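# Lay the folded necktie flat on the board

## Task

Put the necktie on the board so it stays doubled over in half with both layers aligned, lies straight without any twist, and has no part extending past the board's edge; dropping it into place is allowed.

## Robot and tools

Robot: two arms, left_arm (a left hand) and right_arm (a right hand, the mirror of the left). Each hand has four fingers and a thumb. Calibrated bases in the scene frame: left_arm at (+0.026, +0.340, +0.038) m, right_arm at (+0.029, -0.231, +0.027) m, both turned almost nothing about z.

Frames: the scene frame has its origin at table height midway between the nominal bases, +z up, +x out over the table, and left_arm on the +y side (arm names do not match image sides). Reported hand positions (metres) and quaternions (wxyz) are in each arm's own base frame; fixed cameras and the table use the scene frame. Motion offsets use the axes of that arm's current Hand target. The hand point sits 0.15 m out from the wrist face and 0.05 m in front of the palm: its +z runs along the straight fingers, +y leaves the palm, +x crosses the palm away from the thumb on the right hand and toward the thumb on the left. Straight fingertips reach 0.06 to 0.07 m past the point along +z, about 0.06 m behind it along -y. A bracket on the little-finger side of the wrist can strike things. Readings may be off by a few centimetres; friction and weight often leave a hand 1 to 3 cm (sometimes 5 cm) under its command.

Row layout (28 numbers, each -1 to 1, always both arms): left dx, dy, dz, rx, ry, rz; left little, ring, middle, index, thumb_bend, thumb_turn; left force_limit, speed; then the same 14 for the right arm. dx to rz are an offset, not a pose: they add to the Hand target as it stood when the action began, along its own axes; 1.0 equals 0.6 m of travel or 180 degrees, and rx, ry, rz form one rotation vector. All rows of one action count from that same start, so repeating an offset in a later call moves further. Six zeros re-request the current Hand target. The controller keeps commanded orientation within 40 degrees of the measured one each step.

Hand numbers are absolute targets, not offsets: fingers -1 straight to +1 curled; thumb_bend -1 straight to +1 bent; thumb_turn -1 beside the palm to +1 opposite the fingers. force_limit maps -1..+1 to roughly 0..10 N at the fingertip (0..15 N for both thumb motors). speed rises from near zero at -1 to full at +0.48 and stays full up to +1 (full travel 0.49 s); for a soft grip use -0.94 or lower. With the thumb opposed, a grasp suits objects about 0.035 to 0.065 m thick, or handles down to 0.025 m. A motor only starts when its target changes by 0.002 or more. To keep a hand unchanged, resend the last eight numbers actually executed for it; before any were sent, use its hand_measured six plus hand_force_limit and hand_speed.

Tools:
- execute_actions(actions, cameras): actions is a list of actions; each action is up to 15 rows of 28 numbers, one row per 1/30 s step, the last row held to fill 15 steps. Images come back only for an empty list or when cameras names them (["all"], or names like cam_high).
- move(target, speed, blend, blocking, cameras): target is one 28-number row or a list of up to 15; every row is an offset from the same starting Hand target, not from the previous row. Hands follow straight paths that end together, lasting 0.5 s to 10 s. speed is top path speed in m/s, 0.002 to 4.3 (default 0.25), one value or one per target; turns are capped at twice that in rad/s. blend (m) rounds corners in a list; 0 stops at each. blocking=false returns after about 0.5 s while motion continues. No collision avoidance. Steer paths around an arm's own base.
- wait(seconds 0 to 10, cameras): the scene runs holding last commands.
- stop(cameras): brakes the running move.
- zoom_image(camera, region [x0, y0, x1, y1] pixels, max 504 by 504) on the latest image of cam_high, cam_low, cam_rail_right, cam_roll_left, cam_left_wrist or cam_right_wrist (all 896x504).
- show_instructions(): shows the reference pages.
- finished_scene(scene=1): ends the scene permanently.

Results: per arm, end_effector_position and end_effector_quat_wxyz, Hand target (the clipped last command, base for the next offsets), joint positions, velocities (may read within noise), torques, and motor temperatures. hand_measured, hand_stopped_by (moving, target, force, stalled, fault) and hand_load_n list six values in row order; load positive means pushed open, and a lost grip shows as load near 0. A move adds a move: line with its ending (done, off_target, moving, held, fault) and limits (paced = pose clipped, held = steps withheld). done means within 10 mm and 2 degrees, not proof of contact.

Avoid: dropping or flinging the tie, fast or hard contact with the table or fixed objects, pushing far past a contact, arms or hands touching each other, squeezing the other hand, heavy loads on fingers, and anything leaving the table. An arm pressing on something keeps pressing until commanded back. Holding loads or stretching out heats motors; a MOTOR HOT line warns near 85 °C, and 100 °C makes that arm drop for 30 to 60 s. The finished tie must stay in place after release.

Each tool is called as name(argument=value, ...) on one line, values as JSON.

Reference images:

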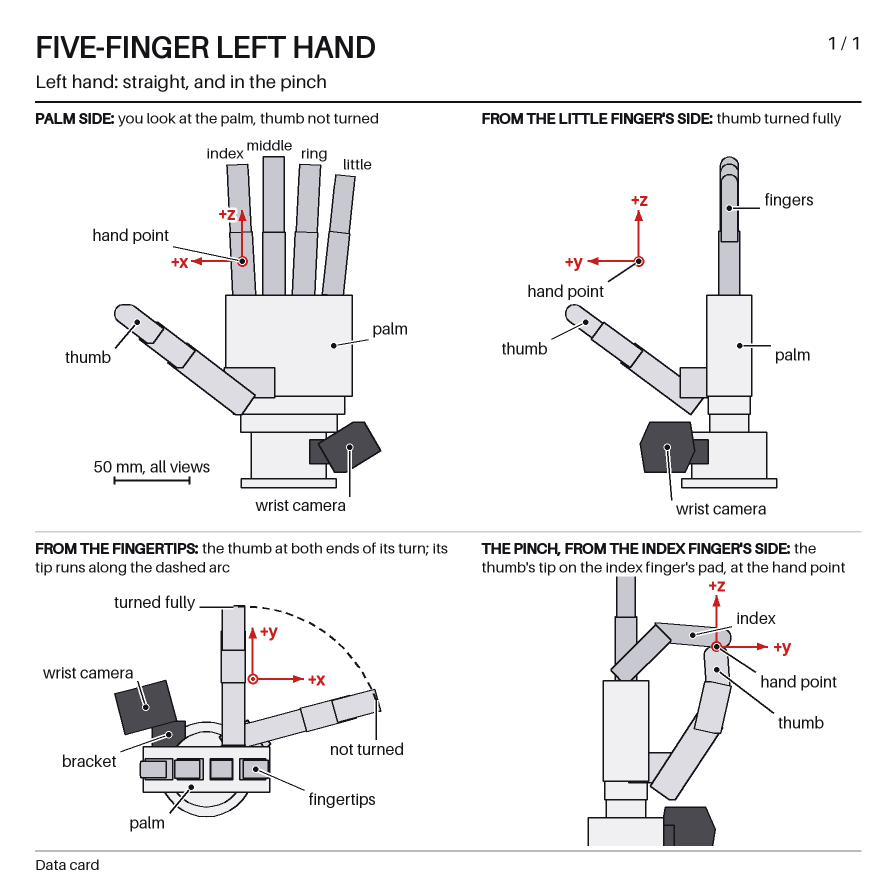

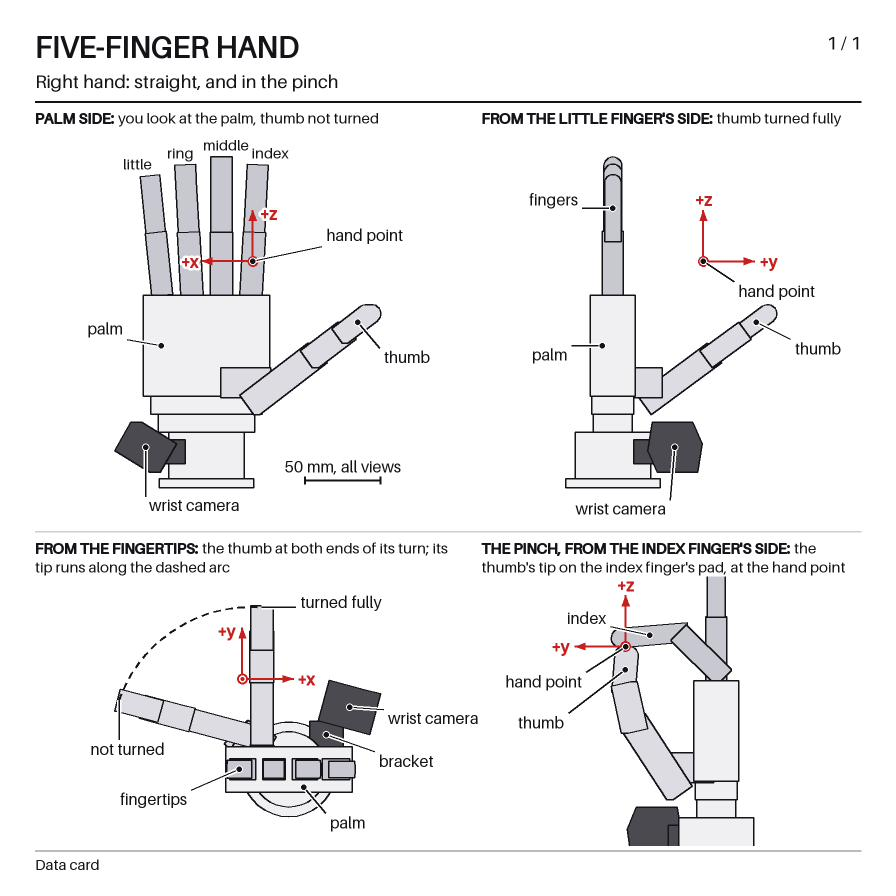

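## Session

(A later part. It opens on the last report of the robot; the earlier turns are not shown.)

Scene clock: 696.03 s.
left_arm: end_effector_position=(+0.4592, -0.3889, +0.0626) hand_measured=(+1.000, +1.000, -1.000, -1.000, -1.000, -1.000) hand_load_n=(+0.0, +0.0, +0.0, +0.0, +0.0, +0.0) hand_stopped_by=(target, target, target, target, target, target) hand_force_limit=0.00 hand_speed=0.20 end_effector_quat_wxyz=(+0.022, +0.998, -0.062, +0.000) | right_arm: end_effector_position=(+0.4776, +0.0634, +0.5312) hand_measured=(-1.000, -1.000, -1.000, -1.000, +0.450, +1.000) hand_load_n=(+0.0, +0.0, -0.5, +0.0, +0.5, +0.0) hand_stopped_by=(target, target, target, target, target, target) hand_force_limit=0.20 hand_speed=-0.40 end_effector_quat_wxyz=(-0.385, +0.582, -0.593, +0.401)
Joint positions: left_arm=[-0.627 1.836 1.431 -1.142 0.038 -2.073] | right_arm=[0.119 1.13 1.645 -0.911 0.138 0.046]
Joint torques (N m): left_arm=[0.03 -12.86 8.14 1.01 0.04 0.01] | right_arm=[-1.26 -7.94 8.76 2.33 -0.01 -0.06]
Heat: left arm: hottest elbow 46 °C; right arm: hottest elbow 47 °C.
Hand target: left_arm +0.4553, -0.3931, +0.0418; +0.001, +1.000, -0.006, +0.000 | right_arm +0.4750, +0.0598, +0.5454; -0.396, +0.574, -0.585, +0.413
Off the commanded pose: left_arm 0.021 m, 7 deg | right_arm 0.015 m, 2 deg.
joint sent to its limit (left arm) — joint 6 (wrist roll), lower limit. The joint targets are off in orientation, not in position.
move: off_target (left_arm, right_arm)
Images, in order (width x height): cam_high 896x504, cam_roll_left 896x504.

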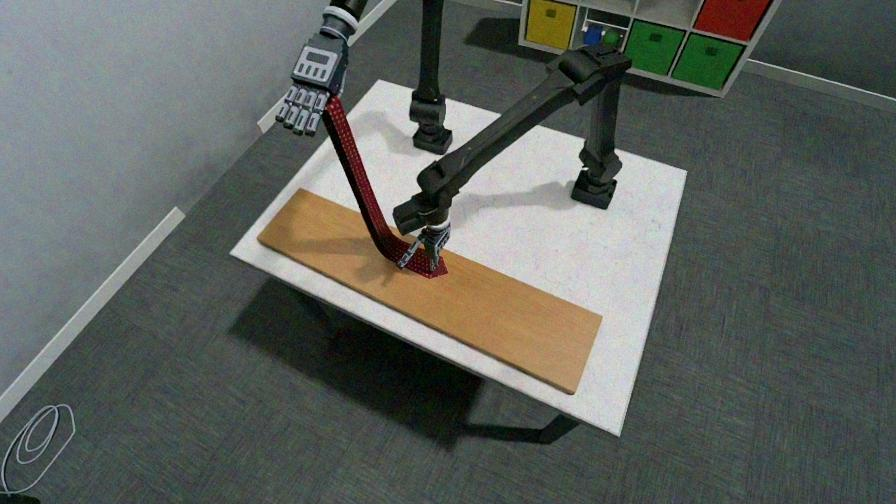

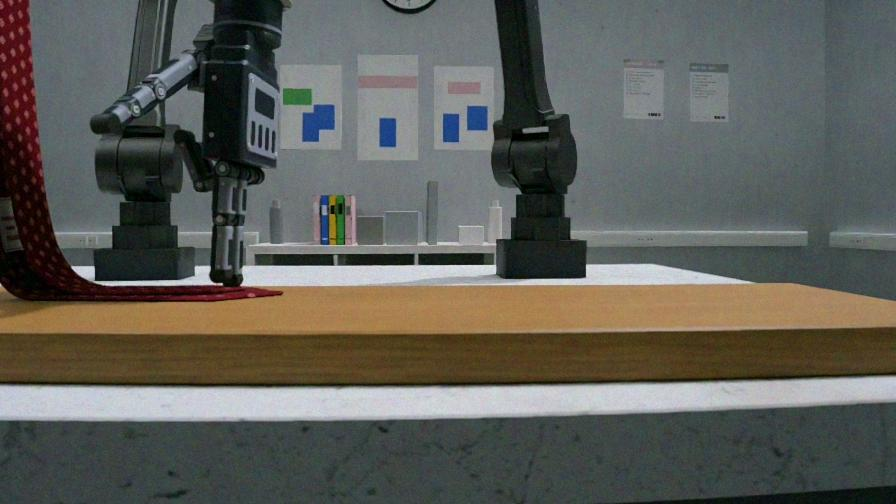

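move(target=[0.0325,-0.3421,0,0,0,0.036,1,1,-1,-1,-1,-1,0,0.2,-0.084,0.0255,0.0247,0,0,0,-1,-1,-1,-1,0.45,1,0.2,-0.4], speed=0.08, cameras=["cam_high","cam_low","cam_roll_left","cam_rail_right","cam_left_wrist"])

zoom_image(camera="cam_high", region=[370, 210, 540, 350])

Scene clock: 700.40 s.
left_arm: end_effector_position=(+0.4825, -0.2040, +0.0601) hand_measured=(+1.000, +1.000, -1.000, -1.000, -1.000, -1.000) hand_load_n=(+0.5, +0.0, -2.5, +0.0, +0.0, +0.0) hand_stopped_by=(target, target, target, target, target, target) hand_force_limit=0.00 hand_speed=0.20 end_effector_quat_wxyz=(+0.011, +0.998, -0.068, +0.015) | right_arm: end_effector_position=(+0.4804, +0.1056, +0.5194) hand_measured=(-1.000, -1.000, -1.000, -1.000, +0.450, +1.000) hand_load_n=(+0.0, +0.0, +0.0, +0.0, +0.5, +0.0) hand_stopped_by=(target, target, target, target, target, target) hand_force_limit=0.20 hand_speed=-0.40 end_effector_quat_wxyz=(-0.386, +0.582, -0.586, +0.410)
Joint positions: left_arm=[-0.289 1.682 1.211 -1.065 0.015 -1.723] | right_arm=[0.251 1.131 1.601 -0.857 0.266 0.08]
Joint torques (N m): left_arm=[2.43 -11.63 6.42 0.79 -0.42 0.22] | right_arm=[0.5 -6.3 8.99 2.36 0.23 0.09]
Heat: left arm: hottest elbow 46 °C; right arm: hottest elbow 46 °C.
Hand target: left_arm +0.4771, -0.1880, +0.0417; +0.001, +0.998, -0.062, +0.000 | right_arm +0.4849, +0.1097, +0.5254; -0.396, +0.574, -0.585, +0.413
Off the commanded pose: left_arm 0.025 m, 2 deg | right_arm 0.009 m, 1 deg.
move: off_target (left_arm)
camera_calibration:
cam_left_wrist: T_world_to_cam=[[0.397737, 0.916992, -0.030497, -0.000118607], [0.767837, -0.31448, 0.558147, -0.470486], [0.502226, -0.245413, -0.829181, -0.125347], [0, 0, 0, 1]] pos_world=[0.424256, -0.178611, 0.158661]
Images, in order (width x height): cam_high 896x504, cam_low 896x504, cam_rail_right 896x504, cam_roll_left 896x504, cam_left_wrist 896x504.

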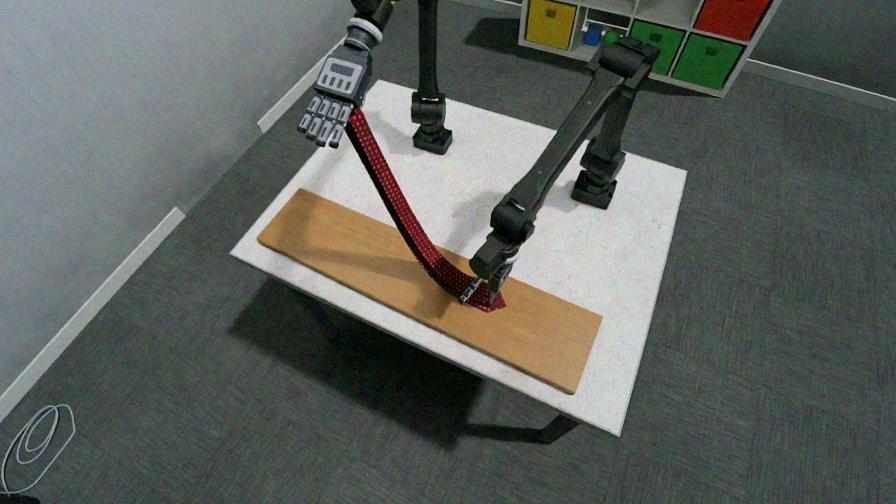

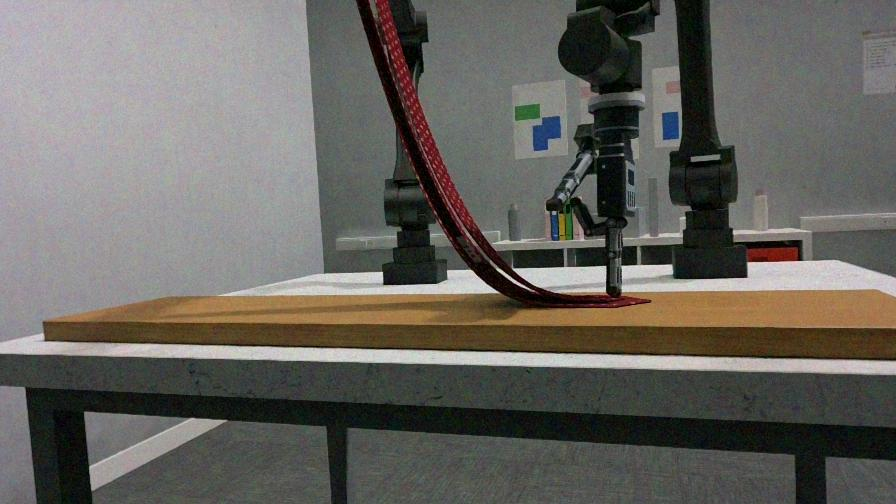

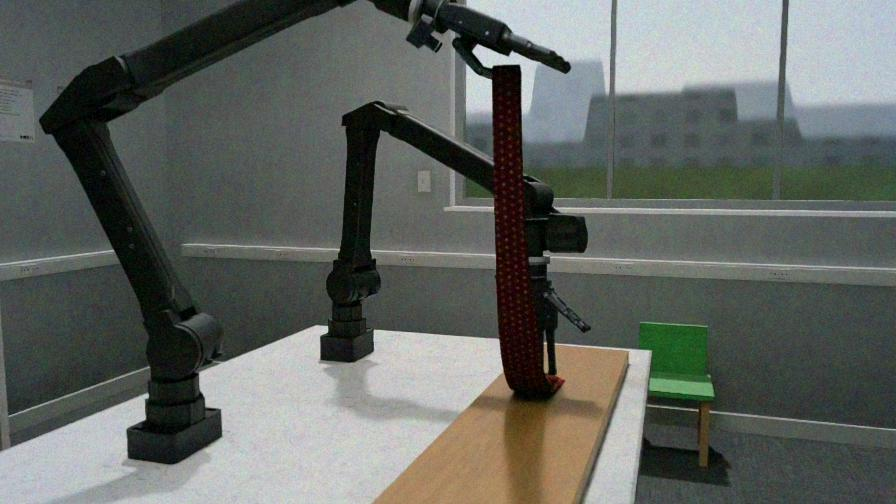

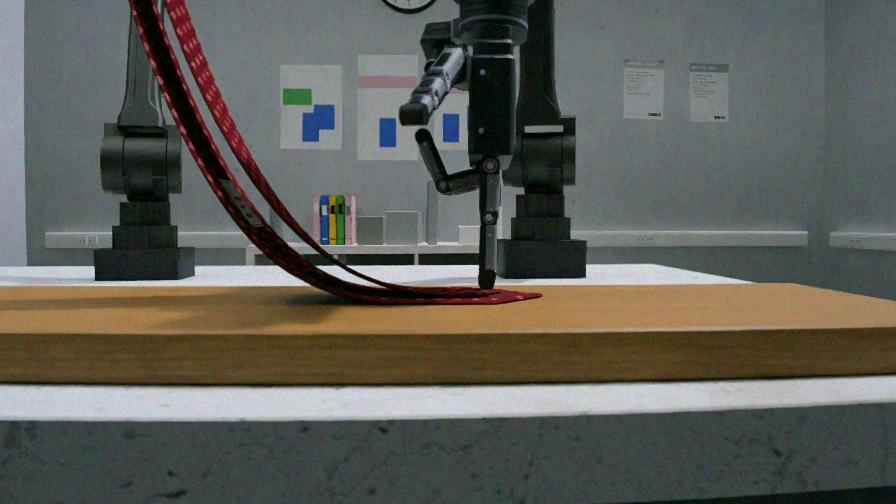

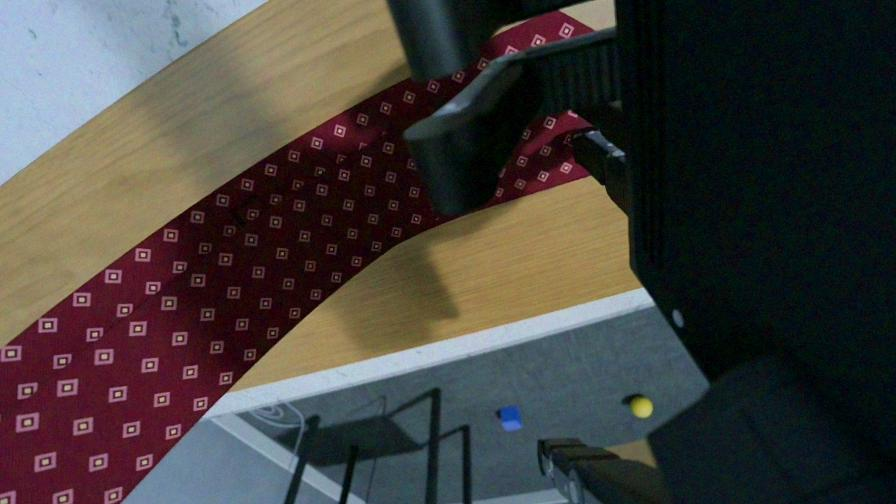

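Scaled by 2.965 from the camera's 896x504 image, which has a finer 1280x720 frame.

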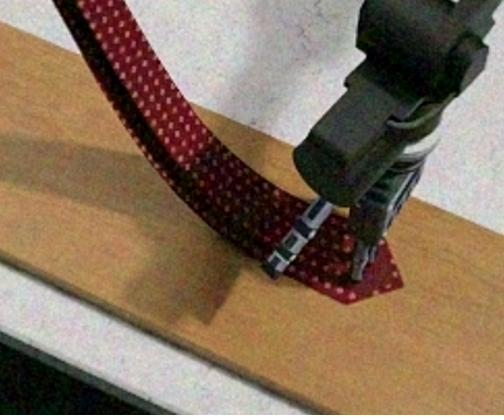

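move(target=[[0,0,0,0,0,0,1,1,-1,-1,-1,-1,0,0.2,0.223,0.1658,0.0618,0,0,0,-1,-1,-1,-1,0.45,1,0.2,-0.4],[0,0,0,0,0,0,1,1,-1,-1,-1,-1,0,0.2,0.3788,0.3702,0.1377,0,0,0,-1,-1,-1,-1,0.45,1,0.2,-0.4],[0,0,0,0,0,0,1,1,-1,-1,-1,-1,0,0.2,0.4712,0.5813,0.2175,0,0,0,-1,-1,-1,-1,0.45,1,0.2,-0.4]], speed=0.12, blend=0.03, cameras=["cam_high","cam_low","cam_roll_left","cam_rail_right","cam_right_wrist"])

zoom_image(camera="cam_high", region=[250, 180, 550, 350])

Scene clock: 706.93 s.
left_arm: end_effector_position=(+0.4825, -0.2040, +0.0601) hand_measured=(+1.000, +1.000, -1.000, -1.000, -1.000, -1.000) hand_load_n=(+0.0, +0.0, -2.5, +0.0, +0.0, +0.0) hand_stopped_by=(target, target, target, target, target, target) hand_force_limit=0.00 hand_speed=0.20 end_effector_quat_wxyz=(+0.011, +0.997, -0.068, +0.015) | right_arm: end_effector_position=(+0.4769, -0.1714, +0.1514) hand_measured=(-1.000, -1.000, -1.000, -1.000, +0.450, +1.000) hand_load_n=(+0.0, +0.0, +0.0, -0.5, +0.0, +0.0) hand_stopped_by=(target, target, target, target, target, target) hand_force_limit=0.20 hand_speed=-0.40 end_effector_quat_wxyz=(-0.396, +0.574, -0.593, +0.402)
Joint positions: left_arm=[-0.289 1.682 1.211 -1.065 0.015 -1.723] | right_arm=[-0.559 1.296 0.729 0.142 -0.495 -0.203]
Joint torques (N m): left_arm=[2.43 -11.58 6.41 0.8 -0.42 0.23] | right_arm=[-0.73 -7.12 8.13 2.35 -0.34 -0.05]
Heat: left arm: hottest elbow 46 °C; right arm: hottest elbow 46 °C.
Hand target: left_arm +0.4771, -0.1880, +0.0417; +0.001, +0.998, -0.062, +0.000 | right_arm +0.4798, -0.1770, +0.1561; -0.396, +0.574, -0.585, +0.413
Off the commanded pose: left_arm 0.025 m, 2 deg | right_arm 0.008 m, 2 deg.
move: off_target (left_arm)
camera_calibration:
cam_right_wrist: T_world_to_cam=[[-0.360443, -0.27819, -0.890332, 0.256858], [-0.558248, 0.829016, -0.0330297, 0.409657], [0.747288, 0.485121, -0.454112, -0.0912393], [0, 0, 0, 1]] pos_world=[0.389455, -0.223895, 0.200787]
Images, in order (width x height): cam_high 896x504, cam_low 896x504, cam_rail_right 896x504, cam_roll_left 896x504, cam_right_wrist 896x504.

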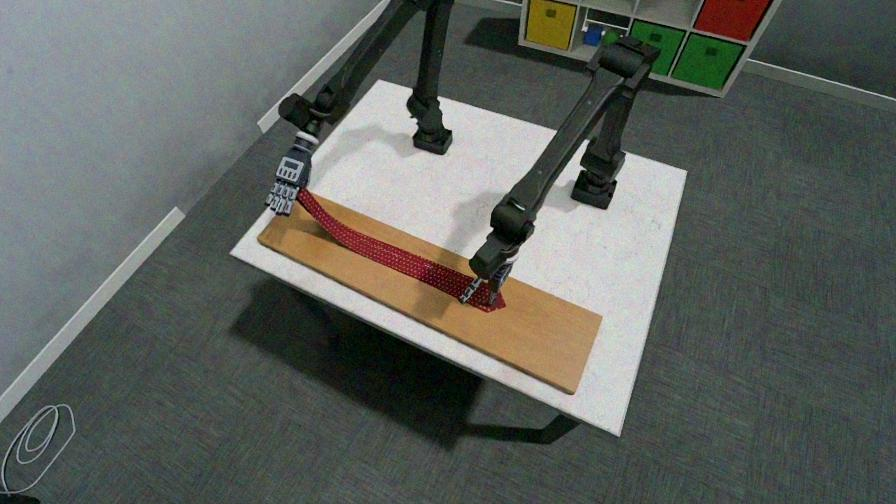

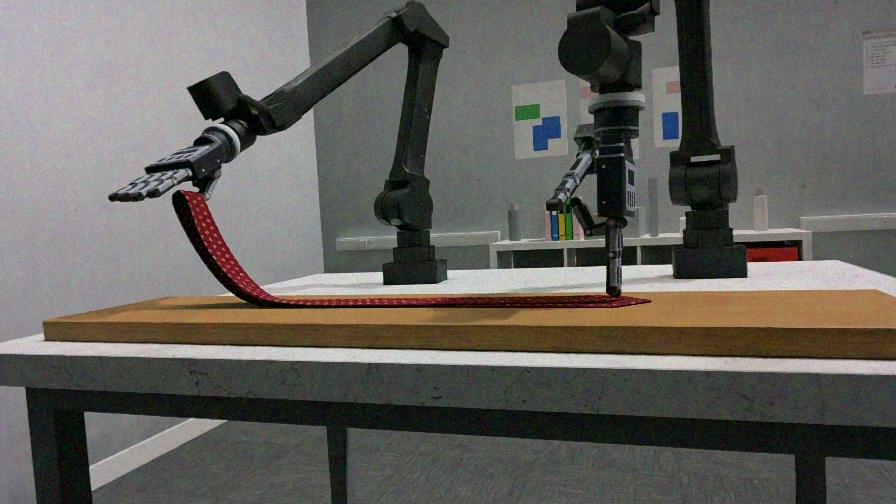

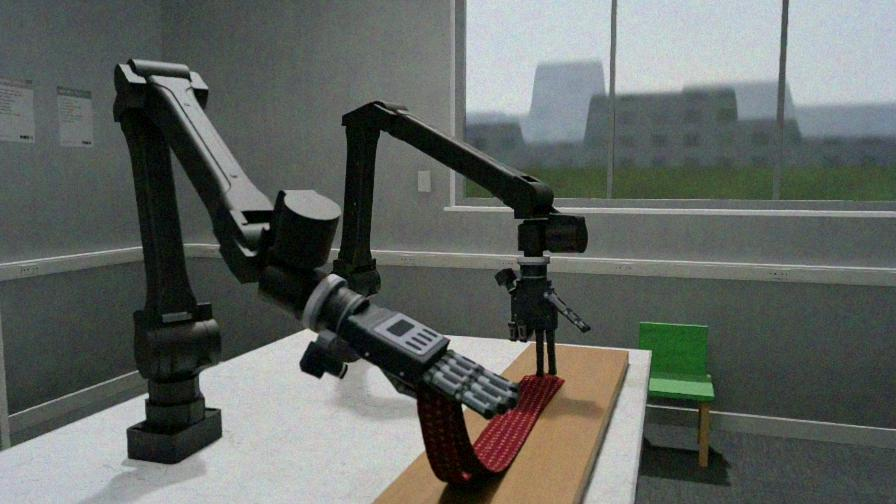

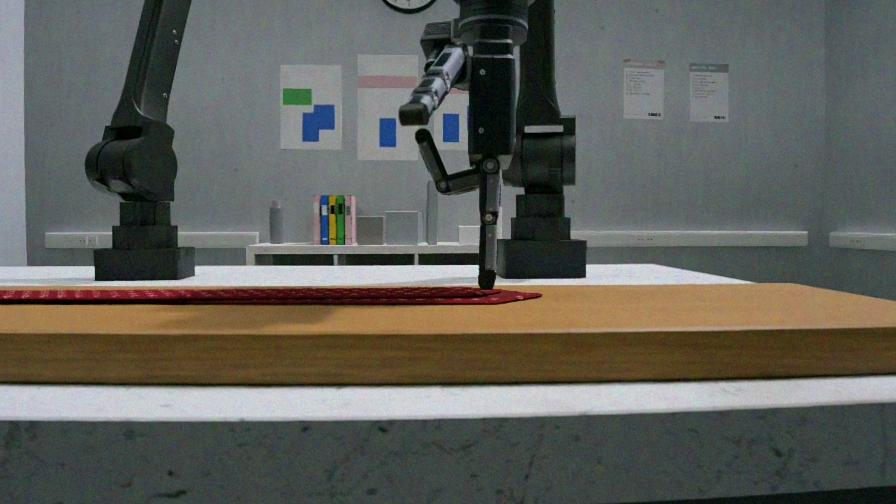

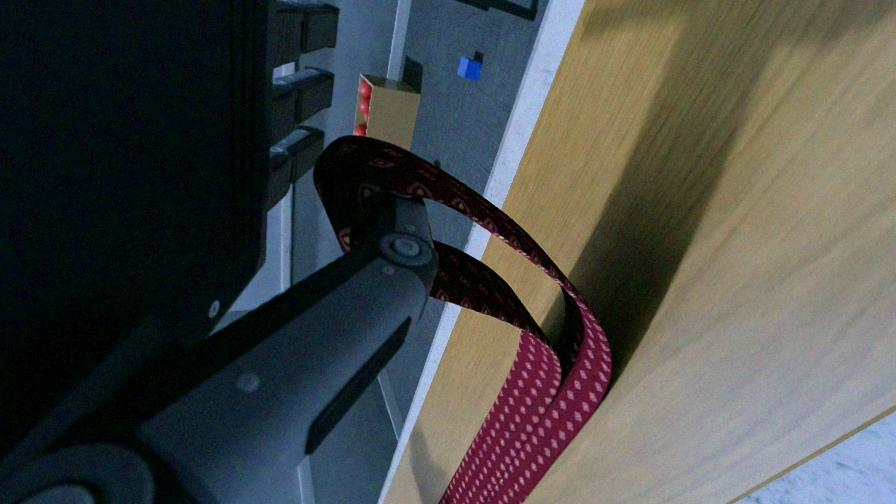

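Scaled by 1.680 from the camera's 896x504 image, which has a finer 1280x720 frame.

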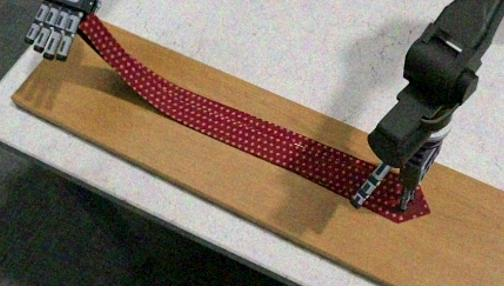

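move(target=[[0,0,0,0,0,0,1,1,-1,-1,-1,-1,0,0.2,0.0648,0.1117,0.0605,0,0,0,-1,-1,-1,-1,0.45,1,0.2,-0.4],[0,0,0,0,0,0,1,1,-1,-1,-1,-1,0,0.2,0.0937,0.1648,0.095,0,0,0,-1,-1,-1,-1,0.45,1,0.2,-0.4]], speed=0.08, blend=0.01, cameras=["cam_high","cam_low","cam_roll_left","cam_right_wrist"])

zoom_image(camera="cam_high", region=[250, 180, 550, 350])

zoom_image(camera="cam_low", region=[80, 220, 380, 360])

Scene clock: 710.33 s.
left_arm: end_effector_position=(+0.4825, -0.2040, +0.0601) hand_measured=(+1.000, +1.000, -1.000, -1.000, -1.000, -1.000) hand_load_n=(+0.0, +0.0, -2.5, +0.0, +0.0, +0.0) hand_stopped_by=(target, target, target, target, target, target) hand_force_limit=0.00 hand_speed=0.20 end_effector_quat_wxyz=(+0.011, +0.997, -0.068, +0.015) | right_arm: end_effector_position=(+0.4870, -0.2222, +0.0322) hand_measured=(-1.000, -1.000, -1.000, -1.000, +0.450, +1.000) hand_load_n=(+0.0, +0.0, +0.0, +0.0, +0.0, +0.0) hand_stopped_by=(target, target, target, target, target, target) hand_force_limit=0.20 hand_speed=-0.40 end_effector_quat_wxyz=(-0.395, +0.575, -0.599, +0.394)
Joint positions: left_arm=[-0.289 1.682 1.211 -1.065 0.015 -1.723] | right_arm=[-0.652 1.657 0.719 0.47 -0.58 -0.247]
Joint torques (N m): left_arm=[2.43 -11.63 6.42 0.79 -0.43 0.23] | right_arm=[-0.5 -10.17 7.9 2.09 -0.35 -0.08]
Heat: left arm: hottest elbow 45 °C; right arm: hottest elbow 46 °C.
Hand target: left_arm +0.4771, -0.1880, +0.0417; +0.001, +0.998, -0.062, +0.000 | right_arm +0.4978, -0.2349, +0.0443; -0.396, +0.574, -0.585, +0.413
Off the commanded pose: left_arm 0.025 m, 2 deg | right_arm 0.021 m, 3 deg.
move: off_target (left_arm, right_arm)
camera_calibration:
cam_right_wrist: T_world_to_cam=[[-0.37387, -0.266179, -0.888465, 0.149329], [-0.558868, 0.829151, -0.0132351, 0.453101], [0.740195, 0.491586, -0.458754, -0.123194], [0, 0, 0, 1]] pos_world=[0.400241, -0.275381, 0.0821551]
Images, in order (width x height): cam_high 896x504, cam_low 896x504, cam_roll_left 896x504, cam_right_wrist 896x504.

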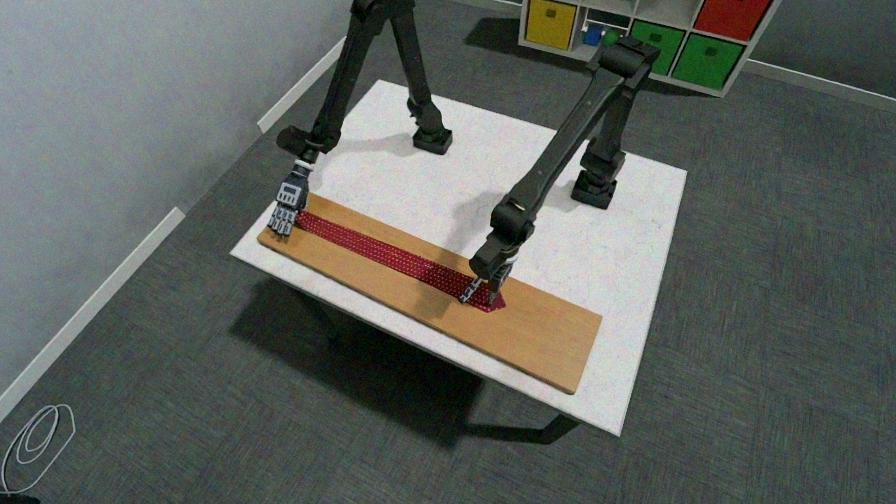

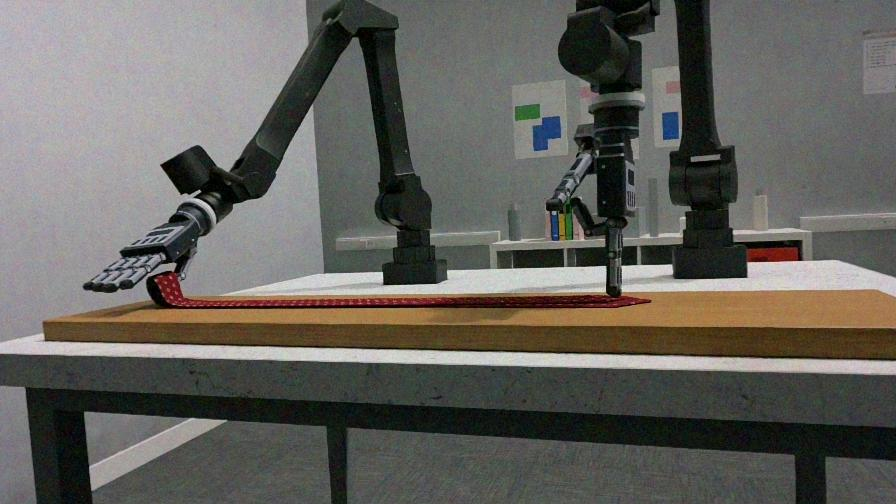

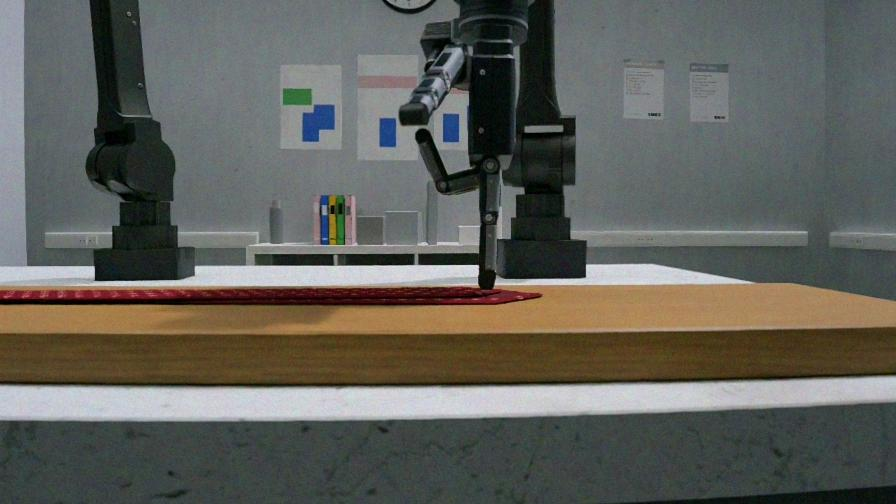

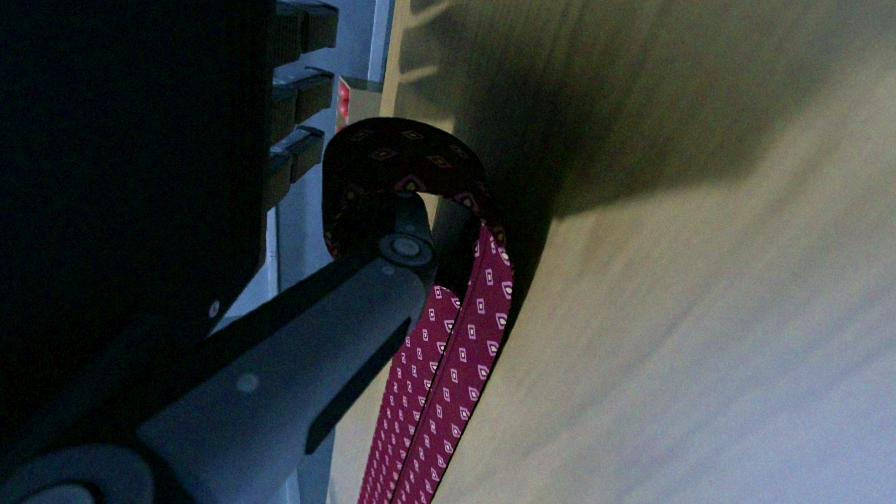

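Scaled by 1.680 from the camera's 896x504 image, which has a finer 1280x720 frame.

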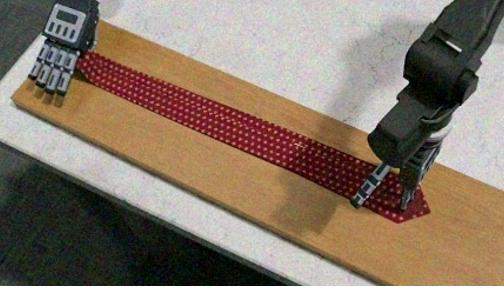

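Scaled by 1.680 from the camera's 896x504 image, which has a finer 1280x720 frame.

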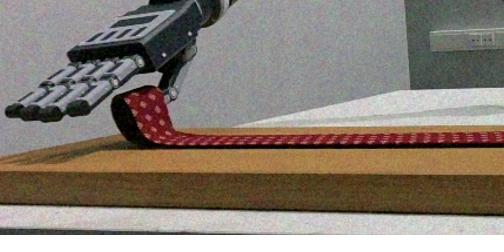

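move(target=[0,0,0,0,0,0,1,1,-1,-1,-1,-1,0,0.2,-0.0168,0.0156,0.0052,0,0,0,-1,-1,-1,-1,0.3,1,0.2,-0.4], speed=0.06, cameras=["cam_low","cam_right_wrist"])

zoom_image(camera="cam_low", region=[80, 220, 380, 360])

Scene clock: 714.87 s.
left_arm: end_effector_position=(+0.4825, -0.2040, +0.0601) hand_measured=(+1.000, +1.000, -1.000, -1.000, -1.000, -1.000) hand_load_n=(+0.0, +0.0, -2.5, +0.0, +0.0, +0.0) hand_stopped_by=(target, target, target, target, target, target) hand_force_limit=0.00 hand_speed=0.20 end_effector_quat_wxyz=(+0.011, +0.997, -0.068, +0.015) | right_arm: end_effector_position=(+0.4923, -0.2254, +0.0326) hand_measured=(-1.000, -1.000, -1.000, -1.000, +0.300, +1.000) hand_load_n=(+0.0, +0.0, +0.0, +0.0, +0.0, +0.5) hand_stopped_by=(target, target, target, target, target, target) hand_force_limit=0.20 hand_speed=-0.40 end_effector_quat_wxyz=(-0.395, +0.573, -0.591, +0.407)
Joint positions: left_arm=[-0.289 1.682 1.211 -1.065 0.015 -1.723] | right_arm=[-0.647 1.67 0.719 0.514 -0.571 -0.247]
Joint torques (N m): left_arm=[2.43 -11.58 6.41 0.8 -0.43 0.24] | right_arm=[-0.09 -10.4 5.82 2.17 -0.18 0]
Heat: left arm: hottest elbow 45 °C; right arm: hottest elbow 46 °C.
Hand target: left_arm +0.4771, -0.1880, +0.0417; +0.001, +0.998, -0.062, +0.000 | right_arm +0.4977, -0.2250, +0.0343; -0.396, +0.574, -0.585, +0.413
Off the commanded pose: left_arm 0.025 m, 2 deg | right_arm 0.006 m, 1 deg.
move: off_target (left_arm)
camera_calibration:
cam_right_wrist: T_world_to_cam=[[-0.35593, -0.283769, -0.890387, 0.138122], [-0.554638, 0.830974, -0.0431181, 0.458076], [0.752124, 0.478496, -0.453158, -0.134466], [0, 0, 0, 1]] pos_world=[0.404364, -0.277113, 0.0817991]
Images, in order (width x height): cam_low 896x504, cam_right_wrist 896x504.

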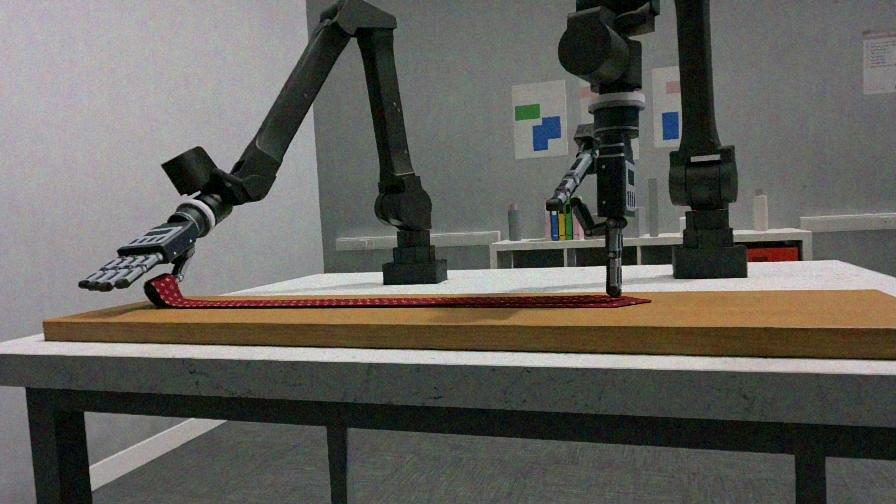

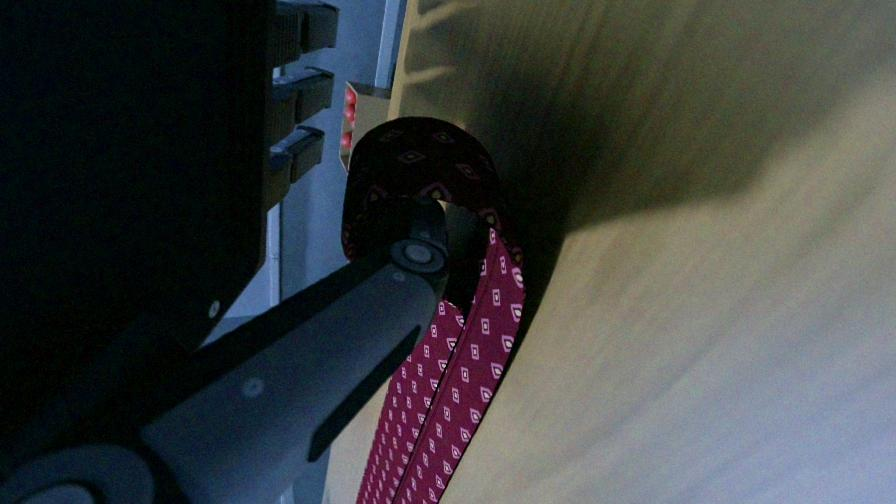

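Scaled by 1.680 from the camera's 896x504 image, which has a finer 1280x720 frame.

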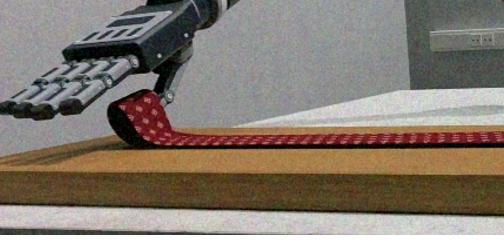

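move(target=[[0,0,0,0,0,0,1,1,-1,-1,-1,-1,0,0.2,0.003,0.0449,-0.1078,0,0,0,-1,-1,-1,-1,0.3,1,0.2,-0.4],[0,0,0,0,0,0,1,1,-1,-1,-1,-1,0,0.2,0.006,0.08,-0.2256,0,0,0,-1,-1,-1,-1,0.3,1,0.2,-0.4]], speed=0.08, blend=0.01, cameras=["cam_low","cam_high","cam_right_wrist"])

zoom_image(camera="cam_low", region=[80, 220, 380, 360])

zoom_image(camera="cam_high", region=[250, 180, 550, 350])

Scene clock: 718.00 s.
left_arm: end_effector_position=(+0.4825, -0.2040, +0.0601) hand_measured=(+1.000, +1.000, -1.000, -1.000, -1.000, -1.000) hand_load_n=(+0.0, +0.0, -2.5, +0.0, +0.0, +0.0) hand_stopped_by=(target, target, target, target, target, target) hand_force_limit=0.00 hand_speed=0.20 end_effector_quat_wxyz=(+0.011, +0.997, -0.068, +0.015) | right_arm: end_effector_position=(+0.3557, -0.2225, +0.0317) hand_measured=(-1.000, -1.000, -1.000, -1.000, +0.300, +1.000) hand_load_n=(+0.0, +0.0, +0.0, +0.0, +0.0, +0.5) hand_stopped_by=(target, target, target, target, target, target) hand_force_limit=0.20 hand_speed=-0.40 end_effector_quat_wxyz=(-0.398, +0.572, -0.589, +0.408)
Joint positions: left_arm=[-0.289 1.682 1.211 -1.065 0.015 -1.723] | right_arm=[-0.908 1.454 0.455 0.469 -0.809 -0.399]
Joint torques (N m): left_arm=[2.43 -11.58 6.41 0.8 -0.43 0.24] | right_arm=[-0.79 -9.11 5.16 0.83 -0.53 -0.11]
Heat: left arm: hottest elbow 45 °C; right arm: hottest elbow 46 °C.
Hand target: left_arm +0.4771, -0.1880, +0.0417; +0.001, +0.998, -0.062, +0.000 | right_arm +0.3541, -0.2247, +0.0358; -0.396, +0.574, -0.585, +0.413
Off the commanded pose: left_arm 0.025 m, 2 deg | right_arm 0.005 m, 1 deg.
move: off_target (left_arm)
camera_calibration:
cam_right_wrist: T_world_to_cam=[[-0.34745, -0.283888, -0.893692, 0.086616], [-0.557654, 0.828772, -0.046461, 0.380514], [0.753857, 0.482228, -0.446268, -0.0335319], [0, 0, 0, 1]] pos_world=[0.267568, -0.2746, 0.0801229]
Images, in order (width x height): cam_high 896x504, cam_low 896x504, cam_right_wrist 896x504.

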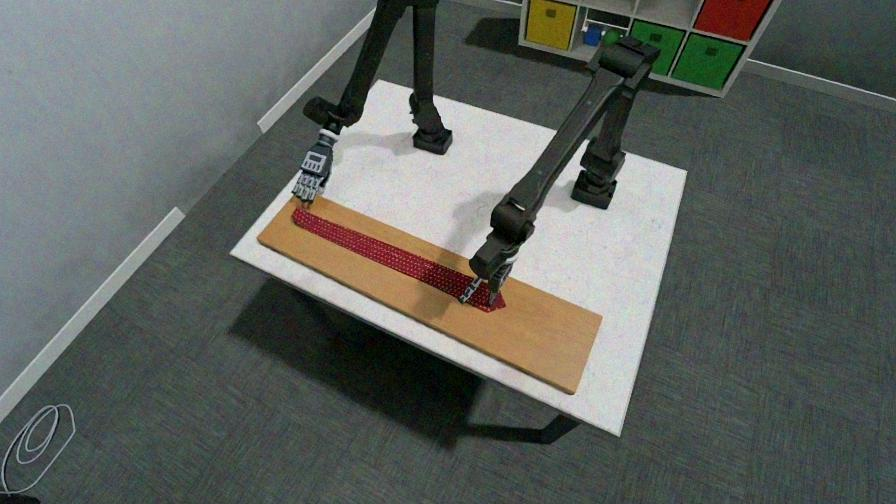

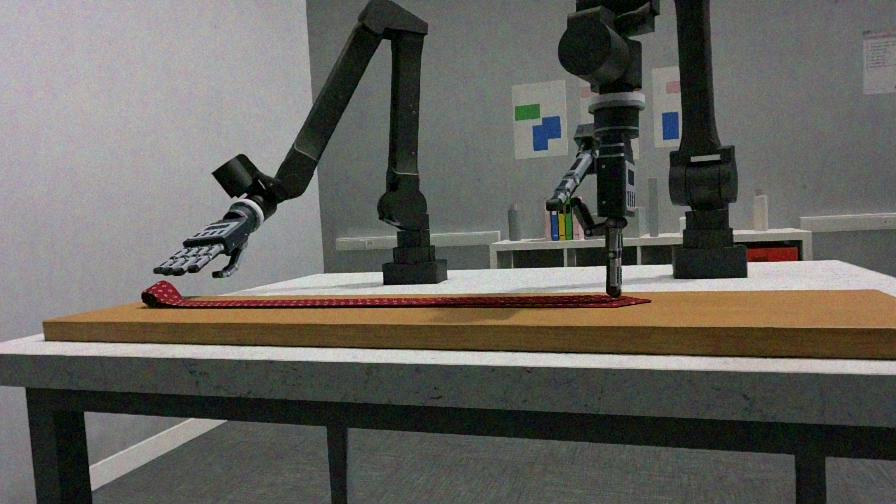

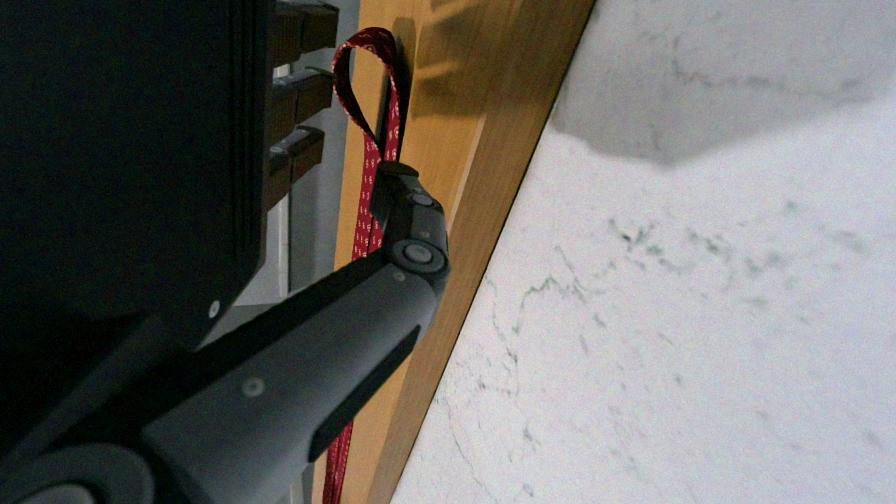

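Scaled by 1.680 from the camera's 896x504 image, which has a finer 1280x720 frame.

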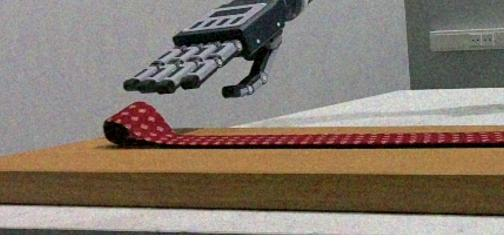

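Scaled by 1.680 from the camera's 896x504 image, which has a finer 1280x720 frame.

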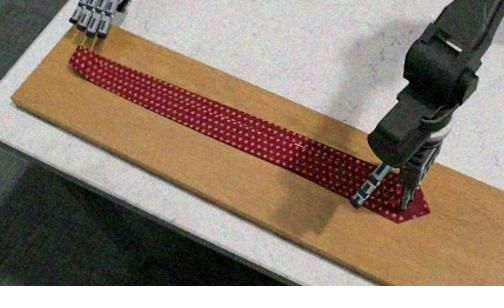

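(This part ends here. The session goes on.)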